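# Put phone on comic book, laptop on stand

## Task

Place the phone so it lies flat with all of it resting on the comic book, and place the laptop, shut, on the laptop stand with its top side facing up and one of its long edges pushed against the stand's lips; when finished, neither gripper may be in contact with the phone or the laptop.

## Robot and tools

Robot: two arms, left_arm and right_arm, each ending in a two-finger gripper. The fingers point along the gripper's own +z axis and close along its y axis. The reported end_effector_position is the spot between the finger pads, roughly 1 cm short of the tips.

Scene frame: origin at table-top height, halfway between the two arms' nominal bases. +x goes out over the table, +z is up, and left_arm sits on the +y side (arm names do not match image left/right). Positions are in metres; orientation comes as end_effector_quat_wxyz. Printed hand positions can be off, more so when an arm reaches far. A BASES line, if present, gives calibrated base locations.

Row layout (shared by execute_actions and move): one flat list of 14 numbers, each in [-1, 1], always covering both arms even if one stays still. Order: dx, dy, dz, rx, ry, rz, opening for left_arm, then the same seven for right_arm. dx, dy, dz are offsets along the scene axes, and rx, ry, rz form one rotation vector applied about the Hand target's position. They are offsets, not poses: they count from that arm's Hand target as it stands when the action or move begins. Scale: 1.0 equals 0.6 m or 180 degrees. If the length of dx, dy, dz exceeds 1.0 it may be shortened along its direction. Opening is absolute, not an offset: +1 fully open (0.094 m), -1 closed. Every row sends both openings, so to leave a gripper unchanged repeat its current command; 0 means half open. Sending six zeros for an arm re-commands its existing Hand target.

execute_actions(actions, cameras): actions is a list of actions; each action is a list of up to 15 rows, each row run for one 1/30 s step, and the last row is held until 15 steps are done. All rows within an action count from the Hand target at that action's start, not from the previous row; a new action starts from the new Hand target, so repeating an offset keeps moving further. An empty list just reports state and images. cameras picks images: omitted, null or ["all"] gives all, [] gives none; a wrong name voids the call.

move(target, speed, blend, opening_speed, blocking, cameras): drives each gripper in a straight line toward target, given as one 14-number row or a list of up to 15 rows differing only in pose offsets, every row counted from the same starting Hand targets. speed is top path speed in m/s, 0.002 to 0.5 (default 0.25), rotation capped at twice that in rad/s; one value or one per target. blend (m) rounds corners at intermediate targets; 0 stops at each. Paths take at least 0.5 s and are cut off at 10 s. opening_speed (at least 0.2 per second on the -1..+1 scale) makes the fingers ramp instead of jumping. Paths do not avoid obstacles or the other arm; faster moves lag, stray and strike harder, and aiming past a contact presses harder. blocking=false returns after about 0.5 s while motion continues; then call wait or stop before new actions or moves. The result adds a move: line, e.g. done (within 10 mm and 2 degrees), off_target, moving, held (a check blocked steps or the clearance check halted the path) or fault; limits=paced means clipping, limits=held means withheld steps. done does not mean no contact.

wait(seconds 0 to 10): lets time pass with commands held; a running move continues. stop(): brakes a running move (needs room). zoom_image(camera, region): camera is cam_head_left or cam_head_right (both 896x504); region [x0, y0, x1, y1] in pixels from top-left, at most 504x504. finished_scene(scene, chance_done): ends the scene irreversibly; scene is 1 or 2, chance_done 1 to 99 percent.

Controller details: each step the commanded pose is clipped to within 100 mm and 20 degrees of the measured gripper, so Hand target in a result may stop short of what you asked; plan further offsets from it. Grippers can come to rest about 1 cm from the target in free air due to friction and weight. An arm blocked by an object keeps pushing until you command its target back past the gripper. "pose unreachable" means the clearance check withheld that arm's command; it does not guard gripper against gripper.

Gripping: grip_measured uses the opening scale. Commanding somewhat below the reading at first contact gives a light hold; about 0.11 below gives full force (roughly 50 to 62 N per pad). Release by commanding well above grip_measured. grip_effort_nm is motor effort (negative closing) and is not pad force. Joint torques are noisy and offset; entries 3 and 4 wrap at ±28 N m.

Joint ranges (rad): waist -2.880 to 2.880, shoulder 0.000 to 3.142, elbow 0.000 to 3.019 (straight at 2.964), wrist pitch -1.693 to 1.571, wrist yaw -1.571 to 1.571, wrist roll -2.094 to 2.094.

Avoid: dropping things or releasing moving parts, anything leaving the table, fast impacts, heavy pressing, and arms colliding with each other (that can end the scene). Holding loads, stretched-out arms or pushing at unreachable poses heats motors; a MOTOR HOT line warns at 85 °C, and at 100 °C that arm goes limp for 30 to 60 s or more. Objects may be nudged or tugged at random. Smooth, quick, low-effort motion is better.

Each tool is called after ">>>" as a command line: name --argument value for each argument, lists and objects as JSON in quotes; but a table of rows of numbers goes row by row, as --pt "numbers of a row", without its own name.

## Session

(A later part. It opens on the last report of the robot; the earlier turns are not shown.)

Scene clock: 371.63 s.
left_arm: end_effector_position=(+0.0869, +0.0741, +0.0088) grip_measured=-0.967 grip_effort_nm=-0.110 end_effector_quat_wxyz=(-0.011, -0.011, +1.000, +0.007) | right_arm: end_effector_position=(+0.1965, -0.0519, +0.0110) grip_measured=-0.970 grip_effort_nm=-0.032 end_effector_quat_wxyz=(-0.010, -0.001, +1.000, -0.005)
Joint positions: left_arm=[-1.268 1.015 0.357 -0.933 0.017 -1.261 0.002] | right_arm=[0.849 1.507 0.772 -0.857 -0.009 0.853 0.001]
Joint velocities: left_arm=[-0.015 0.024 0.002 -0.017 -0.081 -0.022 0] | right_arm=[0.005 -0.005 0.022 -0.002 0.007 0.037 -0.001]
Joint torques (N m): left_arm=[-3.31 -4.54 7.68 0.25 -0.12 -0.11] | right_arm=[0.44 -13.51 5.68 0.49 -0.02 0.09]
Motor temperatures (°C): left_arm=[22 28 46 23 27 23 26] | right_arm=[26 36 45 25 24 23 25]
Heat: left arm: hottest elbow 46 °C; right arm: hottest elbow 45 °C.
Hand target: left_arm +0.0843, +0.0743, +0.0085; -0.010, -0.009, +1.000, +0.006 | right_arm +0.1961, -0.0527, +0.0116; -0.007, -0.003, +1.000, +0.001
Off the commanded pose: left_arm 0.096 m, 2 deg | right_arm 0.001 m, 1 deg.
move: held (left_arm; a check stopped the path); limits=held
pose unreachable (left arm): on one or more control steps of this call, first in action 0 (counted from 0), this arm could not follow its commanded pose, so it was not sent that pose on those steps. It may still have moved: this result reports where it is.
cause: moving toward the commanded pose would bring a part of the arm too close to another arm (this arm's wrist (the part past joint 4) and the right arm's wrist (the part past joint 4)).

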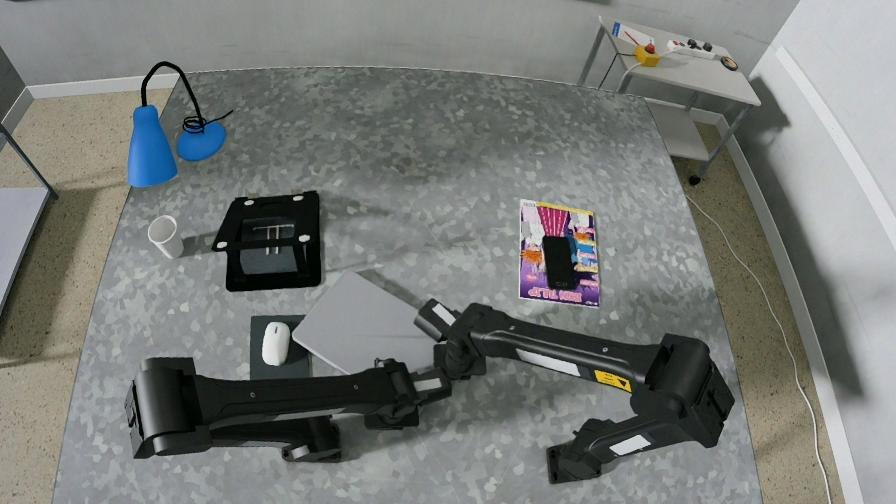

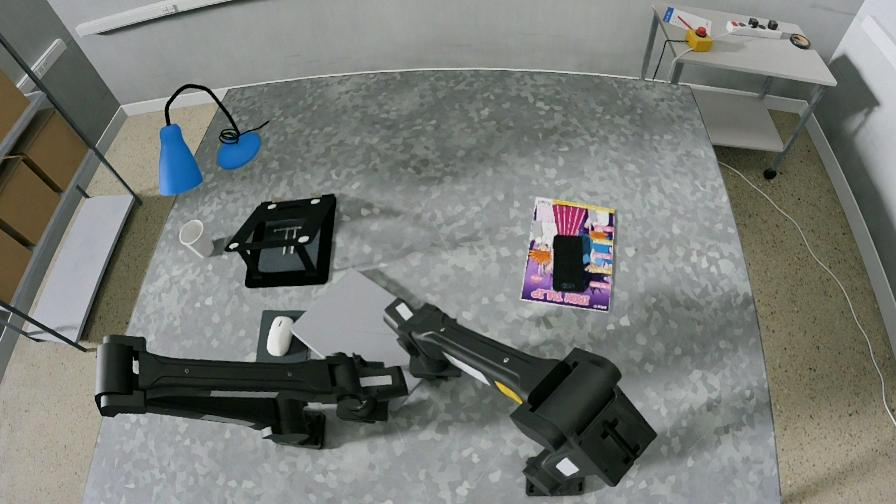

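>>> move --pt "-0.006 0 0 0 0 0 -0.97 0 -0.1 0.02 0 0 0 -0.97" --pt "-0.006 0 0 0 0 0 -0.97 0.05 -0.35 0.2 0 0 0 -0.97" --blend 0.02 --cameras '[]'

>>> move --target '[0.21,-0.06,0.012,0,0,0,-0.97,0,0,0,0,0,0,-0.97]' --speed 0.1 --cameras '["cam_head_left","cam_head_right"]'

>>> zoom_image --camera "cam_head_right" --region '[230, 240, 480, 490]'

Scene clock: 376.90 s.
left_arm: end_effector_position=(+0.0845, +0.0731, +0.0090) grip_measured=-0.967 grip_effort_nm=-0.115 end_effector_quat_wxyz=(-0.010, -0.013, +1.000, +0.007) | right_arm: end_effector_position=(+0.2064, -0.2628, +0.1134) grip_measured=-0.970 grip_effort_nm=-0.037 end_effector_quat_wxyz=(-0.028, -0.006, +1.000, -0.004)
Joint positions: left_arm=[-1.285 1.013 0.357 -0.933 0.015 -1.282 0.002] | right_arm=[0.199 1.063 0.7 -1.265 -0.003 0.193 0.001]
Joint velocities: left_arm=[0.005 -0.015 0.007 0.012 -0.037 -0.007 0] | right_arm=[-0.005 -0.024 -0.017 -0.017 -0.066 0.022 0.001]
Joint torques (N m): left_arm=[-2.73 -5.01 7.45 0.1 -0.1 -0.08] | right_arm=[-0.38 -7.24 12.1 -0.28 -0.05 0.1]
Motor temperatures (°C): left_arm=[22 28 45 23 27 23 26] | right_arm=[26 36 45 25 24 23 25]
Heat: left arm: hottest elbow 45 °C; right arm: hottest elbow 45 °C.
Hand target: left_arm +0.0807, +0.0743, +0.0086; -0.010, -0.009, +1.000, +0.006 | right_arm +0.2255, -0.2619, +0.1348; -0.003, -0.003, +1.000, +0.003
Off the commanded pose: left_arm 0.004 m, 0 deg | right_arm 0.027 m, 3 deg.
move: off_target (right_arm)
No camera images: "cameras" was empty.

Scene clock: 378.93 s.
left_arm: end_effector_position=(+0.1737, +0.0613, +0.0092) grip_measured=-0.967 grip_effort_nm=-0.110 end_effector_quat_wxyz=(-0.039, +0.000, +0.999, +0.034) | right_arm: end_effector_position=(+0.2064, -0.2628, +0.1134) grip_measured=-0.970 grip_effort_nm=-0.032 end_effector_quat_wxyz=(-0.028, -0.006, +1.000, -0.004)
Joint positions: left_arm=[-0.923 1.267 0.524 -0.929 0.018 -0.894 0.002] | right_arm=[0.199 1.063 0.7 -1.265 -0.003 0.193 0.001]
Joint velocities: left_arm=[-0.005 -0.005 -0.022 0.007 -0.051 -0.022 -0.001] | right_arm=[0.005 0.005 0.002 -0.002 -0.037 -0.051 0]
Joint torques (N m): left_arm=[1.2 -5.48 12.55 1.78 -0.63 0.11] | right_arm=[-0.38 -7.3 12.08 -0.31 -0.04 0.08]
Motor temperatures (°C): left_arm=[22 28 45 23 27 23 26] | right_arm=[26 36 45 25 24 23 25]
Heat: left arm: hottest elbow 45 °C; right arm: hottest elbow 45 °C.
Hand target: left_arm +0.2060, +0.0372, +0.0144; -0.010, -0.009, +1.000, +0.008 | right_arm +0.2255, -0.2618, +0.1348; -0.003, -0.003, +1.000, +0.003
Off the commanded pose: left_arm 0.041 m, 5 deg | right_arm 0.029 m, 3 deg.
move: off_target (left_arm, right_arm)

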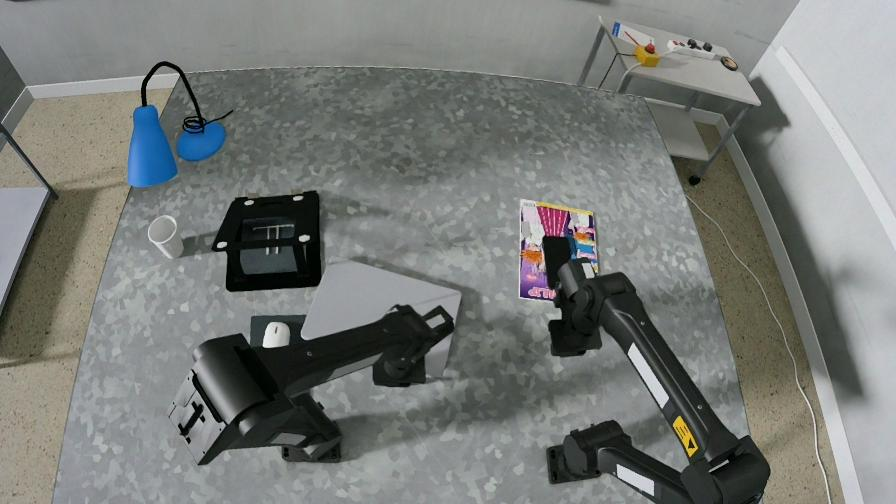

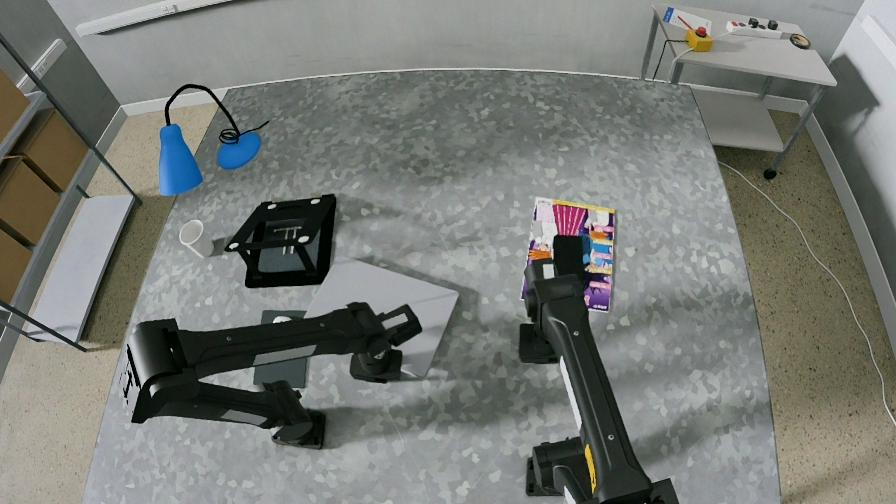

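Scaled by 2.016.

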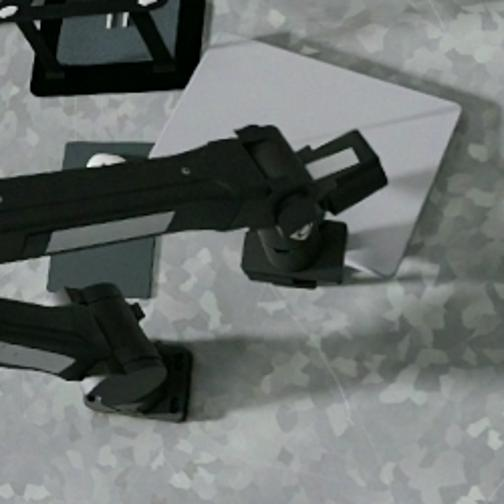

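>>> move --pt "-0.1 0.04 0.02 0 0 0 -0.97 0 0 0 0 0 0 -0.97" --pt "-0.1 0.05 0.35 0 0 0 -0.97 0 0 0 0 0 0 -0.97" --pt "0.44 0.23 0.35 0 0 -0.5 -0.97 0 0 0 0 0 0 -0.97" --blend 0.02 --cameras '["cam_head_left","cam_head_right"]'

Scene clock: 400.47 s.
left_arm: end_effector_position=(+0.4505, +0.1711, +0.2008) grip_measured=-0.968 grip_effort_nm=-0.100 end_effector_quat_wxyz=(-0.028, +0.702, +0.712, +0.000) | right_arm: end_effector_position=(+0.2064, -0.2628, +0.1134) grip_measured=-0.970 grip_effort_nm=-0.037 end_effector_quat_wxyz=(-0.028, -0.006, +1.000, -0.004)
Joint positions: left_arm=[-0.21 1.491 1.314 -1.441 -0.032 1.375 0.002] | right_arm=[0.199 1.063 0.7 -1.265 -0.003 0.193 0.001]
Joint velocities: left_arm=[0.015 -0.005 -0.002 0.002 -0.022 -0.066 0.001] | right_arm=[-0.015 -0.005 -0.002 -0.002 -0.022 0.037 0]
Joint torques (N m): left_arm=[-0.26 -13.1 16.06 0.21 0.16 0.12] | right_arm=[-0.44 -7.24 12.07 -0.25 -0.04 0.09]
Motor temperatures (°C): left_arm=[22 27 46 24 27 23 26] | right_arm=[26 35 49 25 24 23 25]
Heat: left arm: hottest elbow 46 °C; right arm: hottest elbow 49 °C.
Hand target: left_arm +0.4743, +0.1722, +0.2209; -0.004, +0.701, +0.713, +0.014 | right_arm +0.2255, -0.2618, +0.1348; -0.003, -0.003, +1.000, +0.003
Off the commanded pose: left_arm 0.031 m, 3 deg | right_arm 0.029 m, 3 deg.
move: off_target (left_arm, right_arm)

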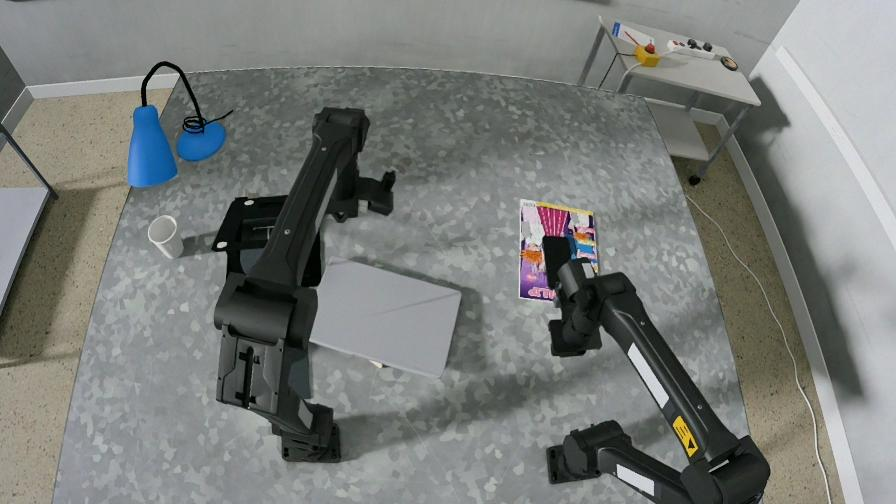

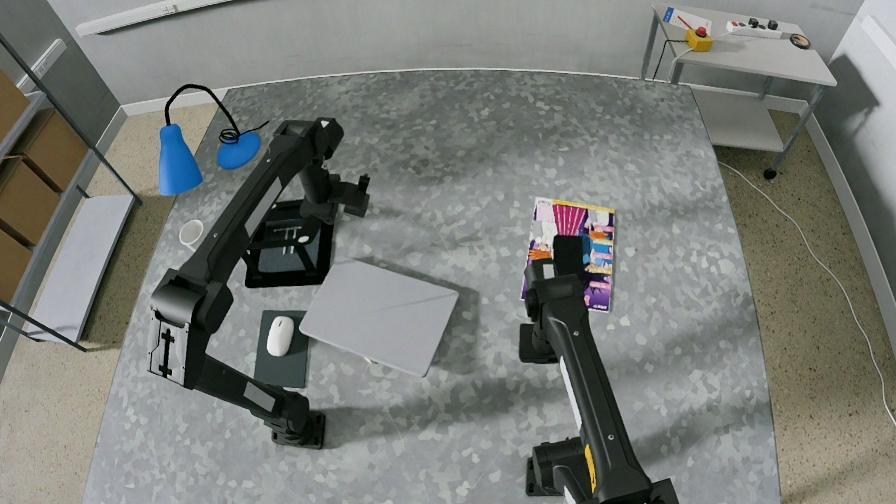

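>>> move --pt "0 -0.005 -0.2 0 0 0 -0.97 0 0 0 0 0 0 -0.97" --pt "0 -0.005 -0.35 0 0 0 -0.97 0 0 0 0 0 0 -0.97" --speed 0.15 --cameras '["cam_head_left","cam_head_right"]'

>>> zoom_image --camera "cam_head_right" --region '[230, 160, 480, 410]'

Scene clock: 407.90 s.
left_arm: end_effector_position=(+0.4723, +0.1669, +0.0160) grip_measured=-0.968 grip_effort_nm=-0.100 end_effector_quat_wxyz=(-0.004, +0.702, +0.712, +0.016) | right_arm: end_effector_position=(+0.2064, -0.2628, +0.1134) grip_measured=-0.970 grip_effort_nm=-0.037 end_effector_quat_wxyz=(-0.028, -0.006, +1.000, -0.004)
Joint positions: left_arm=[-0.21 1.71 1.05 -0.899 -0.031 1.376 0.002] | right_arm=[0.199 1.063 0.7 -1.265 -0.003 0.193 0.001]
Joint velocities: left_arm=[0.015 -0.015 0.007 0.012 -0.007 -0.007 -0.001] | right_arm=[-0.015 0.005 -0.002 -0.007 0.022 0.022 -0.001]
Joint torques (N m): left_arm=[-1.14 -14.86 7.61 0.54 0.17 0.02] | right_arm=[-0.21 -7.3 12.08 -0.27 -0.05 0.09]
Motor temperatures (°C): left_arm=[22 28 46 24 27 23 26] | right_arm=[26 35 50 25 24 23 25]
Heat: left arm: hottest elbow 46 °C; right arm: hottest elbow 50 °C.
Hand target: left_arm +0.4714, +0.1678, +0.0115; -0.004, +0.701, +0.713, +0.014 | right_arm +0.2255, -0.2618, +0.1348; -0.003, -0.003, +1.000, +0.003
Off the commanded pose: left_arm 0.006 m, 0 deg | right_arm 0.029 m, 3 deg.
move: off_target (right_arm)

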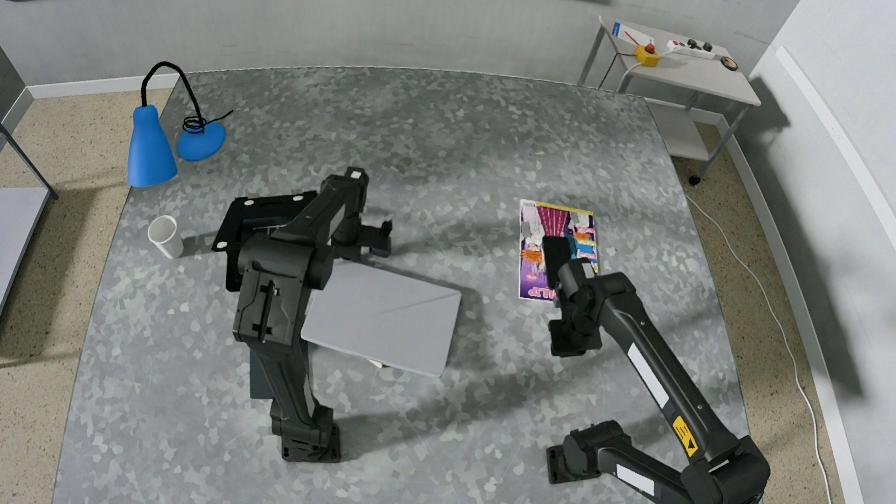

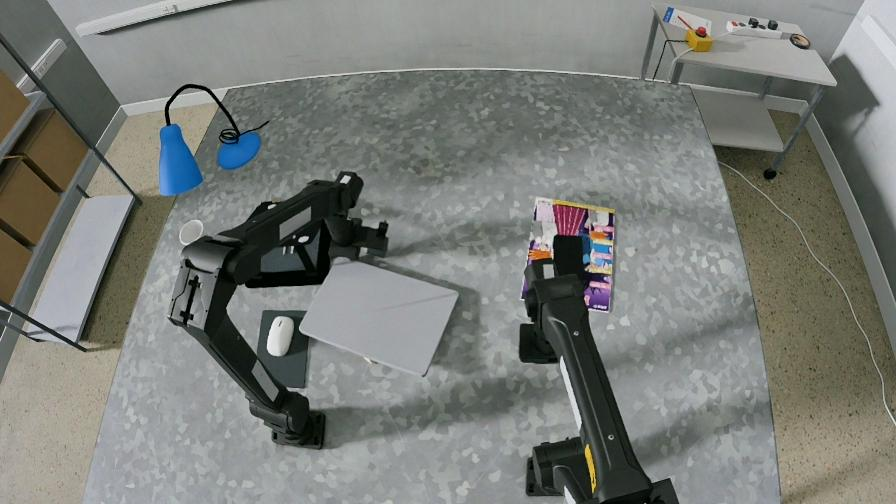

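Scaled by 2.016.

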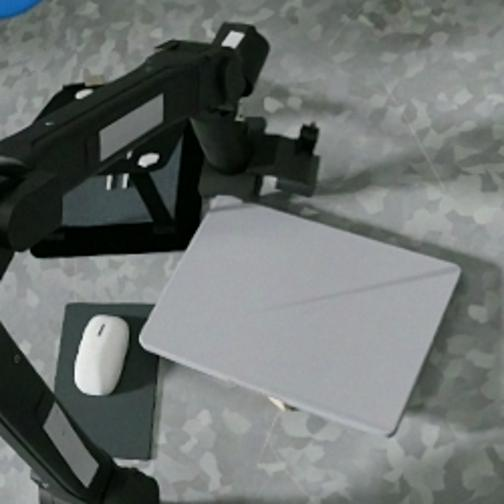

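>>> move --target '[-0.15,-0.005,0.012,0,0,0,-0.97,0,0,0,0,0,0,-0.97]' --speed 0.1 --cameras '["cam_head_left","cam_head_right"]'

>>> zoom_image --camera "cam_head_left" --region '[270, 200, 520, 450]'

Scene clock: 412.23 s.
left_arm: end_effector_position=(+0.3960, +0.1718, +0.0200) grip_measured=-0.968 grip_effort_nm=-0.100 end_effector_quat_wxyz=(+0.002, +0.698, +0.716, +0.020) | right_arm: end_effector_position=(+0.2064, -0.2628, +0.1134) grip_measured=-0.970 grip_effort_nm=-0.037 end_effector_quat_wxyz=(-0.028, -0.006, +1.000, -0.004)
Joint positions: left_arm=[-0.234 1.524 0.823 -0.844 -0.032 1.339 0.002] | right_arm=[0.199 1.063 0.7 -1.265 -0.003 0.193 0.001]
Joint velocities: left_arm=[-0.005 -0.005 -0.012 -0.002 -0.051 -0.022 -0.001] | right_arm=[-0.015 -0.015 0.002 -0.007 -0.11 -0.051 -0.001]
Joint torques (N m): left_arm=[-3.43 -13.04 5.56 0.05 0.14 -0.1] | right_arm=[-0.32 -7.24 12.1 -0.28 -0.05 0.08]
Motor temperatures (°C): left_arm=[22 28 45 24 27 23 26] | right_arm=[26 35 50 25 24 23 25]
Heat: left arm: hottest elbow 45 °C; right arm: hottest elbow 50 °C.
Hand target: left_arm +0.3813, +0.1661, +0.0194; -0.004, +0.701, +0.713, +0.014 | right_arm +0.2255, -0.2618, +0.1348; -0.003, -0.003, +1.000, +0.003
Off the commanded pose: left_arm 0.016 m, 1 deg | right_arm 0.029 m, 3 deg.
move: off_target (left_arm, right_arm)

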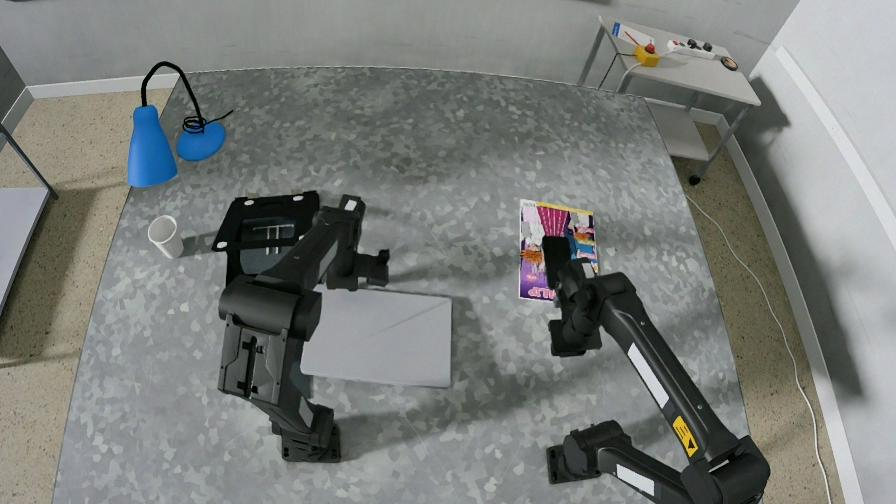

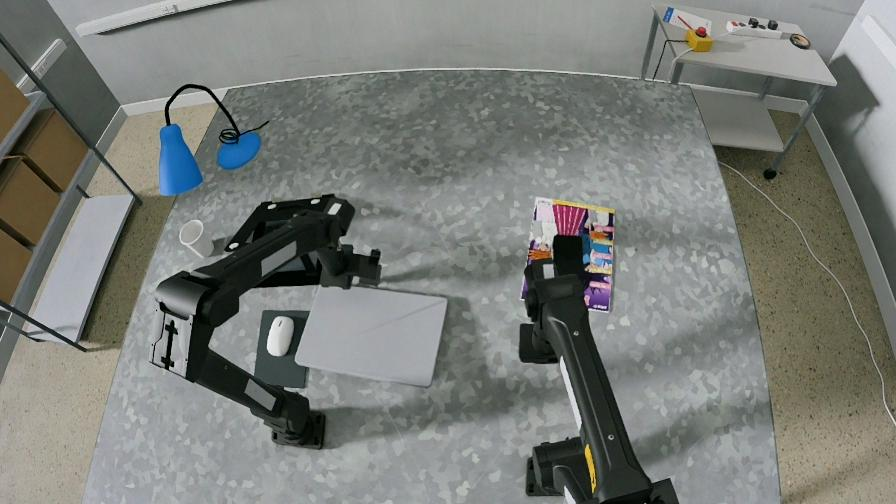

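Scaled by 2.016.

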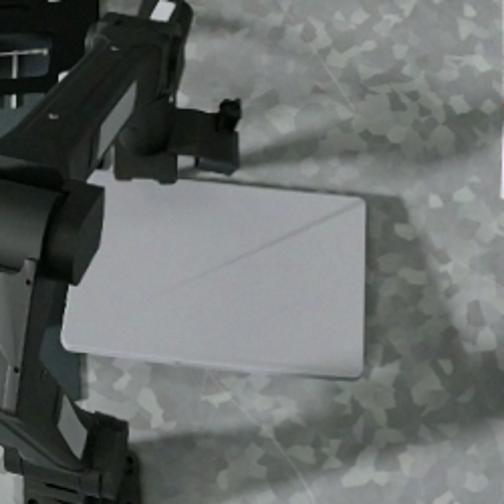

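>>> move --target '[-0.038,0.0,0.0,0,0,0,-0.97,0,0,0,0,0,0,-0.97]' --speed 0.06 --cameras '["cam_head_left"]'

>>> zoom_image --camera "cam_head_left" --region '[270, 200, 520, 450]'

Scene clock: 416.47 s.
left_arm: end_effector_position=(+0.3739, +0.1721, +0.0216) grip_measured=-0.968 grip_effort_nm=-0.100 end_effector_quat_wxyz=(+0.004, +0.697, +0.717, +0.021) | right_arm: end_effector_position=(+0.2064, -0.2628, +0.1134) grip_measured=-0.970 grip_effort_nm=-0.032 end_effector_quat_wxyz=(-0.028, -0.006, +1.000, -0.004)
Joint positions: left_arm=[-0.247 1.467 0.764 -0.84 -0.032 1.325 0.002] | right_arm=[0.199 1.063 0.7 -1.265 -0.003 0.193 0.001]
Joint velocities: left_arm=[-0.015 -0.015 0.012 -0.002 -0.022 -0.051 0.001] | right_arm=[-0.005 -0.015 -0.027 -0.022 -0.081 -0.022 0]
Joint torques (N m): left_arm=[-3.66 -12.75 5.55 -0.13 0.23 -0.2] | right_arm=[-0.32 -7.24 12.08 -0.29 -0.04 0.09]
Motor temperatures (°C): left_arm=[22 28 45 23 27 23 26] | right_arm=[26 35 50 25 24 23 25]
Heat: left arm: hottest elbow 45 °C; right arm: hottest elbow 50 °C.
Hand target: left_arm +0.3587, +0.1664, +0.0197; -0.004, +0.701, +0.713, +0.014 | right_arm +0.2255, -0.2618, +0.1348; -0.003, -0.003, +1.000, +0.003
Off the commanded pose: left_arm 0.017 m, 1 deg | right_arm 0.029 m, 3 deg.
move: off_target (left_arm, right_arm)
Images, in order (width x height): cam_head_left 896x504.

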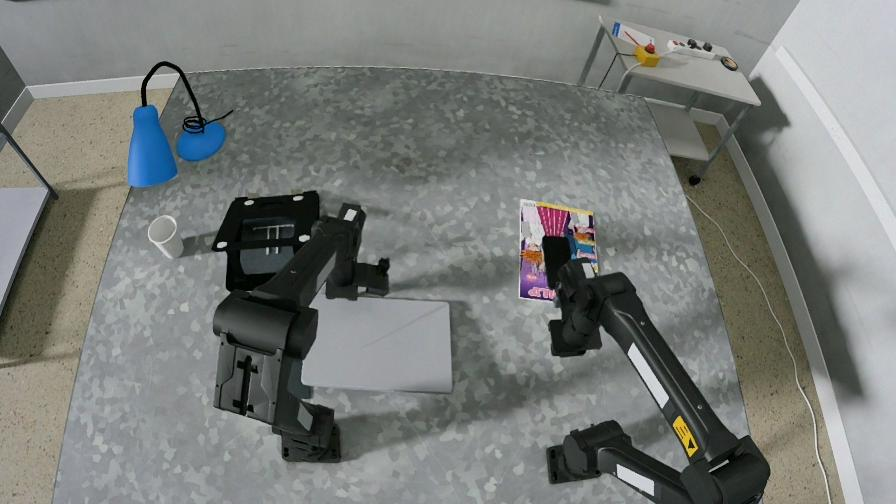

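Scaled by 2.016.

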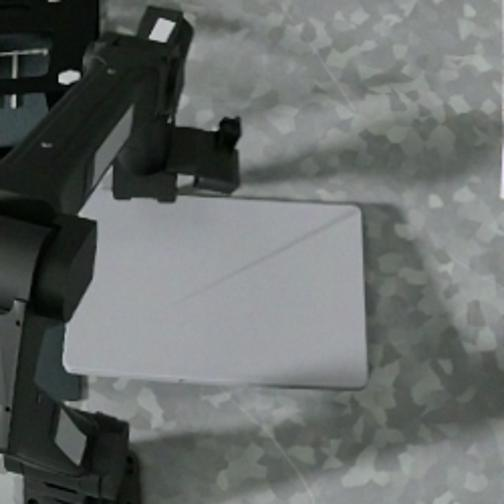

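>>> move --pt "0.04 0 0.0 0 0 0 -0.97 0 0 0 0 0 0 -0.97" --pt "0.06 0 0.4 0 0 0 -0.97 0 0 0 0 0 0 -0.97" --pt "0.35 0.6 0.4 0 0 0.139 -0.97 0 0 0 0 0 0 -0.97" --blend 0.02 --cameras '[]'

>>> move --target '[0,0,0,-0.18,0,0,-0.97,0,0,0,0,0,0,-0.97]' --cameras '["cam_head_left","cam_head_right"]'

Scene clock: 437.70 s.
left_arm: end_effector_position=(+0.5631, +0.5182, +0.2361) grip_measured=-0.968 grip_effort_nm=-0.100 end_effector_quat_wxyz=(-0.023, +0.527, +0.849, -0.007) | right_arm: end_effector_position=(+0.2064, -0.2628, +0.1134) grip_measured=-0.970 grip_effort_nm=-0.032 end_effector_quat_wxyz=(-0.028, -0.006, +1.000, -0.004)
Joint positions: left_arm=[0.442 1.95 2.015 -1.67 -0.032 1.581 0.002] | right_arm=[0.199 1.063 0.7 -1.265 -0.003 0.193 0.001]
Joint velocities: left_arm=[-0.015 0.005 0.002 0.012 -0.007 -0.066 0] | right_arm=[-0.005 0.005 -0.007 0.002 -0.007 0.037 -0.001]
Joint torques (N m): left_arm=[-1.9 -19.49 16.36 -0.12 0.05 0.14] | right_arm=[-0.26 -7.24 12.11 -0.29 -0.04 0.09]
Motor temperatures (°C): left_arm=[22 28 43 23 27 23 26] | right_arm=[26 35 52 25 24 23 25]
Heat: left arm: hottest elbow 43 °C; right arm: hottest elbow 52 °C.
Hand target: left_arm +0.5760, +0.5260, +0.2547; -0.010, +0.529, +0.848, +0.012 | right_arm +0.2255, -0.2618, +0.1348; -0.003, -0.003, +1.000, +0.003
Off the commanded pose: left_arm 0.026 m, 3 deg | right_arm 0.029 m, 3 deg.
move: off_target (left_arm, right_arm); blend cut to 0.0118 m at target 1
No camera images: "cameras" was empty.

Scene clock: 439.43 s.
left_arm: end_effector_position=(+0.5715, +0.5164, +0.2464) grip_measured=-0.968 grip_effort_nm=-0.100 end_effector_quat_wxyz=(+0.193, +0.489, +0.843, -0.117) | right_arm: end_effector_position=(+0.2064, -0.2628, +0.1134) grip_measured=-0.970 grip_effort_nm=-0.037 end_effector_quat_wxyz=(-0.028, -0.006, +1.000, -0.004)
Joint positions: left_arm=[0.567 1.962 2.015 -1.67 0.452 1.658 0.002] | right_arm=[0.199 1.063 0.7 -1.265 -0.003 0.193 0.001]
Joint velocities: left_arm=[-0.015 -0.015 0.002 -0.012 0.022 -0.022 0] | right_arm=[-0.015 -0.015 -0.002 0.002 0.022 -0.022 0.001]
Joint torques (N m): left_arm=[-0.73 -20.31 13.45 -0.09 0.5 0.11] | right_arm=[-0.32 -7.24 12.08 -0.27 -0.04 0.08]
Motor temperatures (°C): left_arm=[22 28 44 23 27 23 26] | right_arm=[26 35 52 25 24 23 25]
Heat: left arm: hottest elbow 44 °C; right arm: hottest elbow 52 °C.
Hand target: left_arm +0.5756, +0.5259, +0.2539; +0.136, +0.511, +0.818, -0.228 | right_arm +0.2255, -0.2618, +0.1348; -0.003, -0.003, +1.000, +0.003
Off the commanded pose: left_arm 0.013 m, 14 deg | right_arm 0.029 m, 3 deg.
joint sent to its limit (left arm) — joint 4 (wrist pitch), lower limit. The joint targets are off in orientation, not in position.
move: off_target (left_arm, right_arm)

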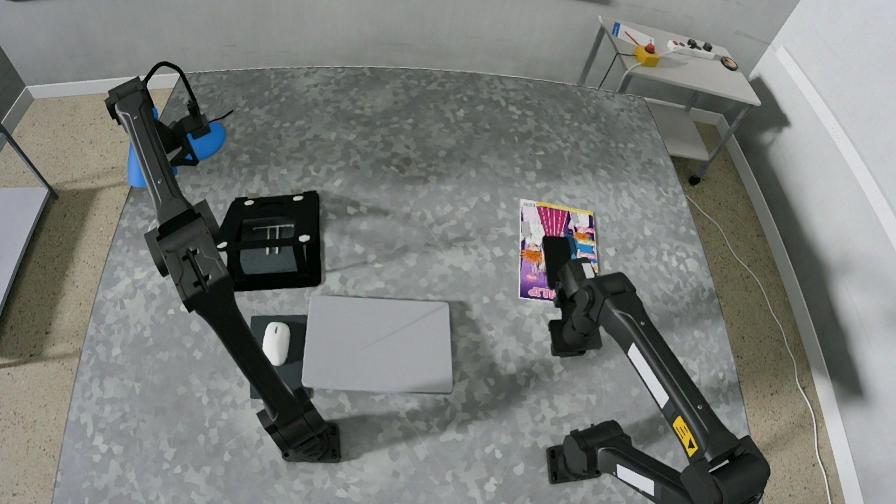

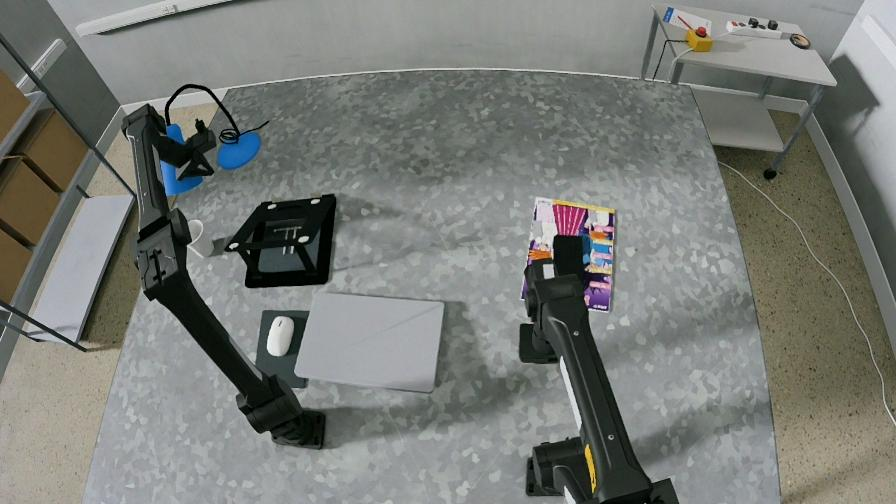

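>>> move --target '[0,0,-0.25,0,0,0,-0.97,0,0,0,0,0,0,-0.97]' --speed 0.15 --cameras '["cam_head_left","cam_head_right"]'

>>> zoom_image --camera "cam_head_right" --region '[130, 80, 350, 300]'

Scene clock: 444.30 s.
left_arm: end_effector_position=(+0.5728, +0.5211, +0.2101) grip_measured=-0.968 grip_effort_nm=-0.095 end_effector_quat_wxyz=(+0.177, +0.527, +0.820, -0.134) | right_arm: end_effector_position=(+0.2064, -0.2628, +0.1134) grip_measured=-0.970 grip_effort_nm=-0.037 end_effector_quat_wxyz=(-0.028, -0.006, +1.000, -0.004)
Joint positions: left_arm=[0.567 2.022 2.013 -1.678 0.433 1.764 0.002] | right_arm=[0.199 1.063 0.7 -1.265 -0.003 0.193 0.001]
Joint velocities: left_arm=[0.005 -0.005 -0.012 -0.012 -0.022 0.081 0.001] | right_arm=[-0.005 0.005 0.002 -0.002 -0.037 0.022 0]
Joint torques (N m): left_arm=[-1.49 -9.82 6.35 0.02 0.17 0.11] | right_arm=[-0.38 -7.24 12.1 -0.25 -0.04 0.09]
Motor temperatures (°C): left_arm=[22 28 43 23 27 23 26] | right_arm=[26 35 52 25 24 23 25]
Heat: left arm: hottest elbow 43 °C; right arm: hottest elbow 52 °C.
Hand target: left_arm +0.5754, +0.5241, +0.1101; +0.134, +0.512, +0.817, -0.227 | right_arm +0.2255, -0.2618, +0.1348; -0.003, -0.003, +1.000, +0.003
Off the commanded pose: left_arm 0.106 m, 12 deg; position clipped | right_arm 0.029 m, 3 deg.
joint sent to its limit (left arm) — joint 4 (wrist pitch), lower limit. The joint targets are off in position, not in orientation.
move: off_target (left_arm, right_arm); limits=paced

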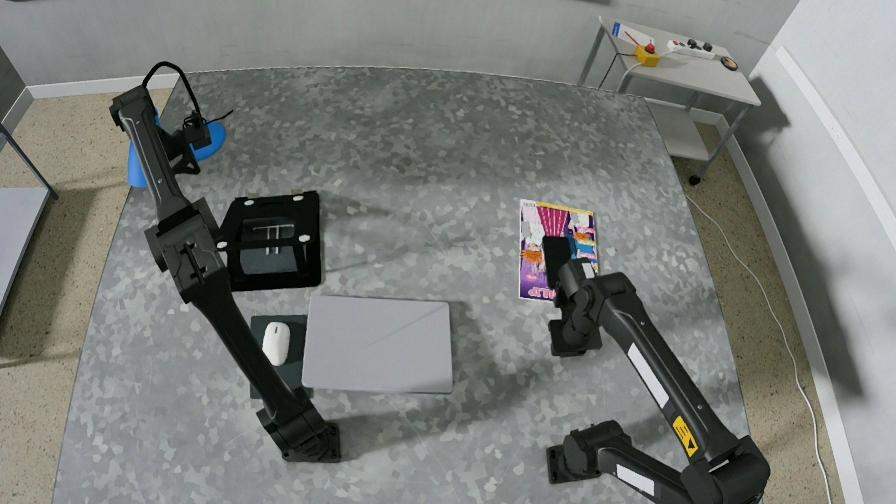

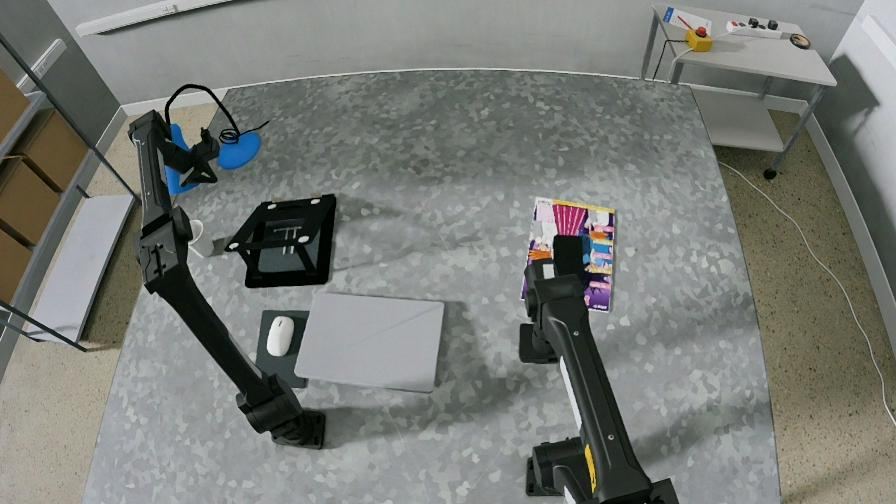

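Scaled by 2.291.

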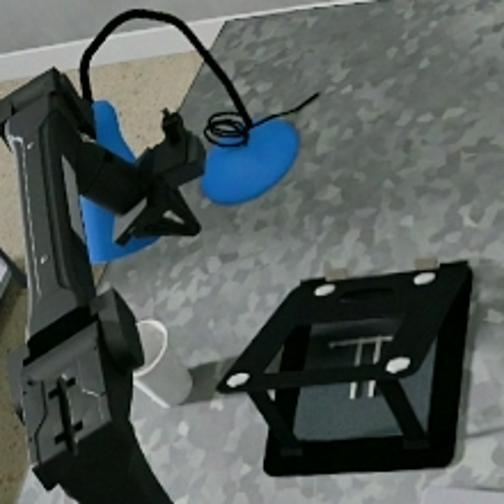

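>>> zoom_image --camera "cam_head_left" --region '[200, 180, 340, 300]'

>>> zoom_image --camera "cam_head_right" --region '[215, 180, 355, 300]'

Scaled by 3.600.

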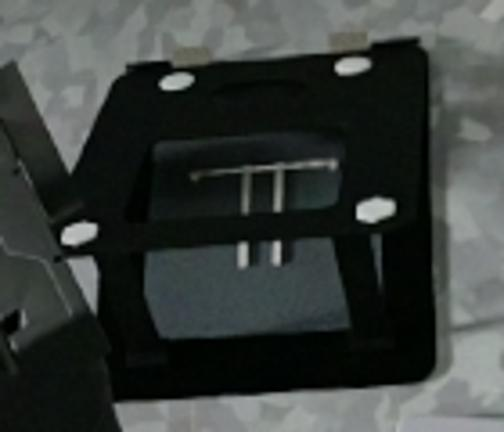

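Scaled by 3.600.

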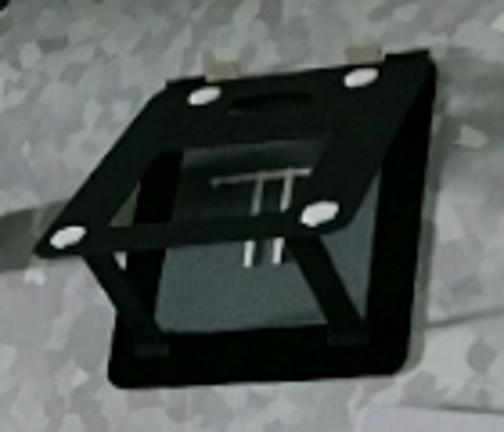

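>>> move --pt "-0.05 0 0.22 0 0 0 -0.97 0 0 0 0 0 0 -0.97" --pt "-0.226 -0.274 0.27 0.178 -0.039 -0.136 -0.97 0 0 0 0 0 0 -0.97" --cameras '[]'

>>> move --target '[0,0,0,0,0,0,0.28,0,0,0,0,0,0,-0.97]' --cameras '["cam_head_left","cam_head_right"]'

Scene clock: 465.83 s.
left_arm: end_effector_position=(+0.4392, +0.3665, +0.2710) grip_measured=-0.968 grip_effort_nm=-0.095 end_effector_quat_wxyz=(-0.013, +0.698, +0.716, +0.008) | right_arm: end_effector_position=(+0.2064, -0.2628, +0.1134) grip_measured=-0.970 grip_effort_nm=-0.037 end_effector_quat_wxyz=(-0.028, -0.006, +1.000, -0.004)
Joint positions: left_arm=[0.256 1.448 1.453 -1.575 -0.03 1.83 0.002] | right_arm=[0.199 1.063 0.7 -1.265 -0.003 0.193 0.001]
Joint velocities: left_arm=[0.005 0.015 0.012 -0.007 0.051 -0.081 0.001] | right_arm=[-0.005 -0.024 0.012 0.012 0.007 0.051 -0.001]
Joint torques (N m): left_arm=[-2.9 -14.8 9.25 0.34 -0.11 -0.05] | right_arm=[-0.38 -7.3 12.11 -0.31 -0.04 0.09]
Motor temperatures (°C): left_arm=[22 28 42 23 27 23 26] | right_arm=[26 34 53 25 24 23 25]
Heat: left arm: hottest elbow 42 °C; right arm: hottest elbow 53 °C.
Hand target: left_arm +0.4387, +0.3628, +0.2740; -0.010, +0.699, +0.714, +0.017 | right_arm +0.2255, -0.2618, +0.1348; -0.003, -0.003, +1.000, +0.003
Off the commanded pose: left_arm 0.007 m, 1 deg | right_arm 0.029 m, 3 deg.
move: off_target (right_arm)
No camera images: "cameras" was empty.

Scene clock: 466.53 s.
left_arm: end_effector_position=(+0.4394, +0.3666, +0.2710) grip_measured=+0.278 grip_effort_nm=0.129 end_effector_quat_wxyz=(-0.012, +0.698, +0.716, +0.008) | right_arm: end_effector_position=(+0.2064, -0.2628, +0.1134) grip_measured=-0.970 grip_effort_nm=-0.037 end_effector_quat_wxyz=(-0.028, -0.006, +1.000, -0.004)
Joint positions: left_arm=[0.256 1.448 1.453 -1.574 -0.03 1.83 0.06] | right_arm=[0.199 1.063 0.7 -1.265 -0.003 0.193 0.001]
Joint velocities: left_arm=[0.005 -0.005 0.002 0.022 -0.022 0.022 0] | right_arm=[-0.005 -0.024 -0.012 0.007 0.066 0.007 0]
Joint torques (N m): left_arm=[-1.67 -14.56 9.22 0.61 -0.1 -0.05] | right_arm=[-0.38 -7.3 12.08 -0.27 -0.04 0.08]
Motor temperatures (°C): left_arm=[22 28 42 23 27 23 26] | right_arm=[26 34 53 25 24 23 25]
Heat: left arm: hottest elbow 42 °C; right arm: hottest elbow 53 °C.
Hand target: left_arm +0.4387, +0.3628, +0.2740; -0.009, +0.699, +0.714, +0.017 | right_arm +0.2255, -0.2618, +0.1348; -0.003, -0.003, +1.000, +0.003
Off the commanded pose: left_arm 0.005 m, 1 deg | right_arm 0.029 m, 3 deg.
move: off_target (right_arm)

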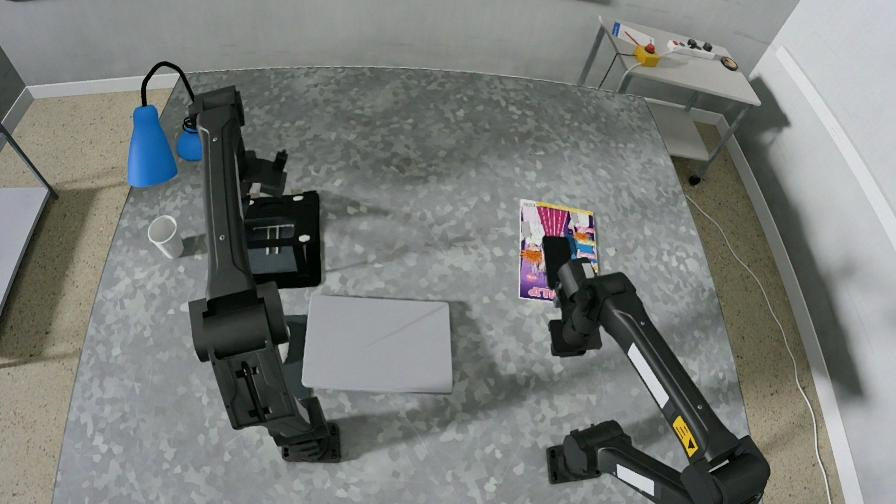

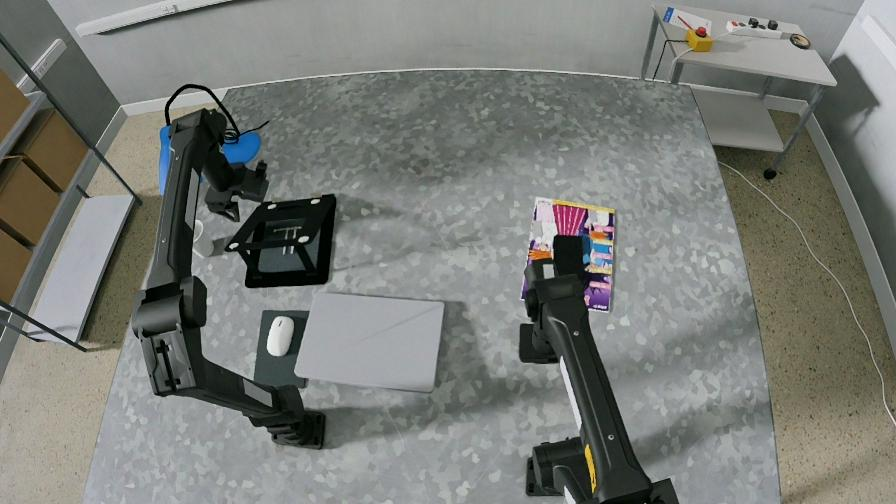

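>>> move --target '[-0.01,-0.012,-0.19,0,0,0,0.28,0,0,0,0,0,0,-0.97]' --speed 0.15 --cameras '["cam_head_left","cam_head_right"]'

>>> zoom_image --camera "cam_head_right" --region '[190, 150, 370, 330]'

>>> zoom_image --camera "cam_head_left" --region '[190, 150, 370, 330]'

Scene clock: 471.50 s.
left_arm: end_effector_position=(+0.4301, +0.3594, +0.1641) grip_measured=+0.278 grip_effort_nm=0.129 end_effector_quat_wxyz=(-0.008, +0.698, +0.716, +0.015) | right_arm: end_effector_position=(+0.2064, -0.2628, +0.1134) grip_measured=-0.970 grip_effort_nm=-0.037 end_effector_quat_wxyz=(-0.028, -0.006, +1.000, -0.004)
Joint positions: left_arm=[0.246 1.447 1.169 -1.274 -0.03 1.821 0.06] | right_arm=[0.199 1.063 0.7 -1.265 -0.003 0.193 0.001]
Joint velocities: left_arm=[-0.015 -0.005 0.002 -0.002 -0.007 -0.037 0] | right_arm=[-0.015 -0.024 -0.002 -0.012 0.007 -0.11 -0.001]
Joint torques (N m): left_arm=[-2.32 -12.86 9.02 0.58 -0.11 -0.11] | right_arm=[-0.32 -7.36 12.1 -0.28 -0.04 0.09]
Motor temperatures (°C): left_arm=[22 28 42 23 27 23 26] | right_arm=[26 34 53 25 24 23 25]
Heat: left arm: hottest elbow 42 °C; right arm: hottest elbow 53 °C.
Hand target: left_arm +0.4314, +0.3542, +0.1602; -0.009, +0.700, +0.714, +0.017 | right_arm +0.2255, -0.2618, +0.1348; -0.003, -0.003, +1.000, +0.003
Off the commanded pose: left_arm 0.006 m, 0 deg | right_arm 0.029 m, 3 deg.
move: off_target (right_arm)

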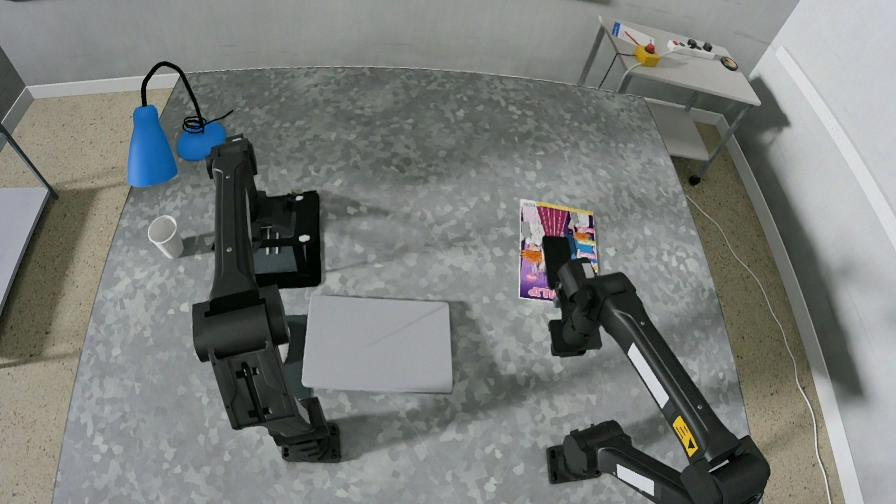

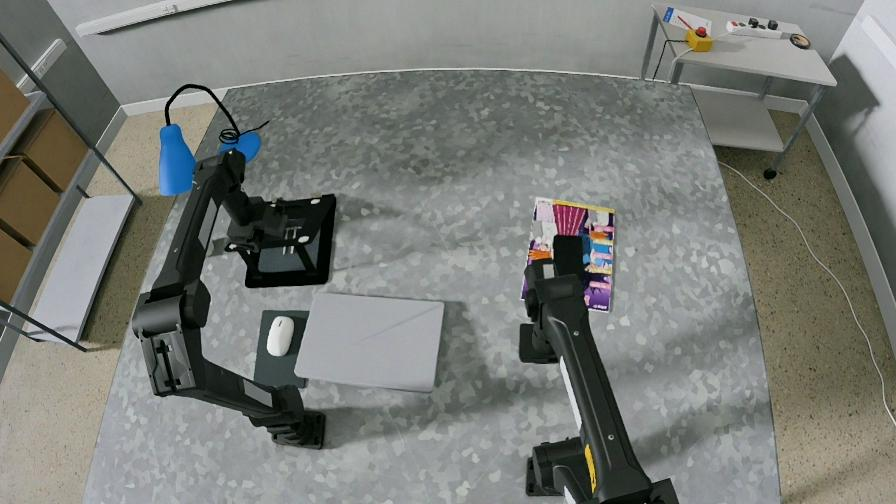

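Scaled by 2.800.

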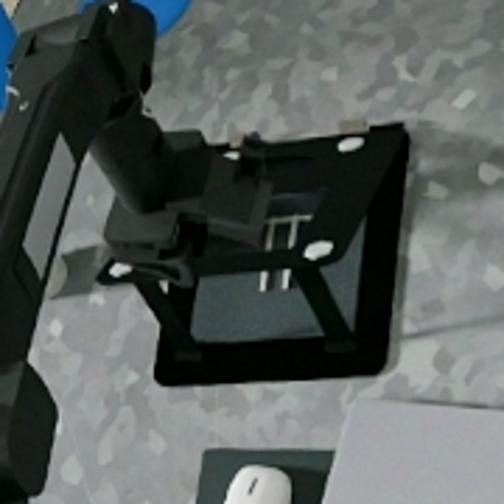

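Scaled by 2.800.

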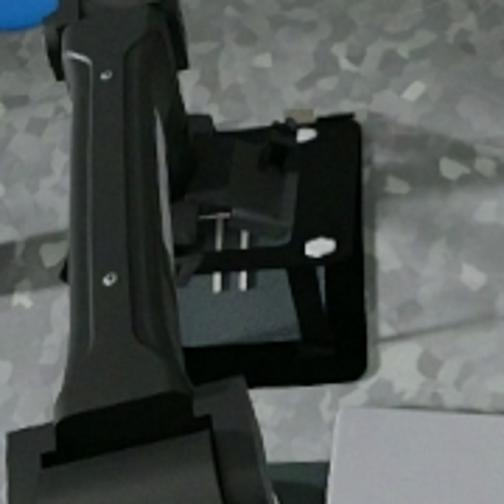

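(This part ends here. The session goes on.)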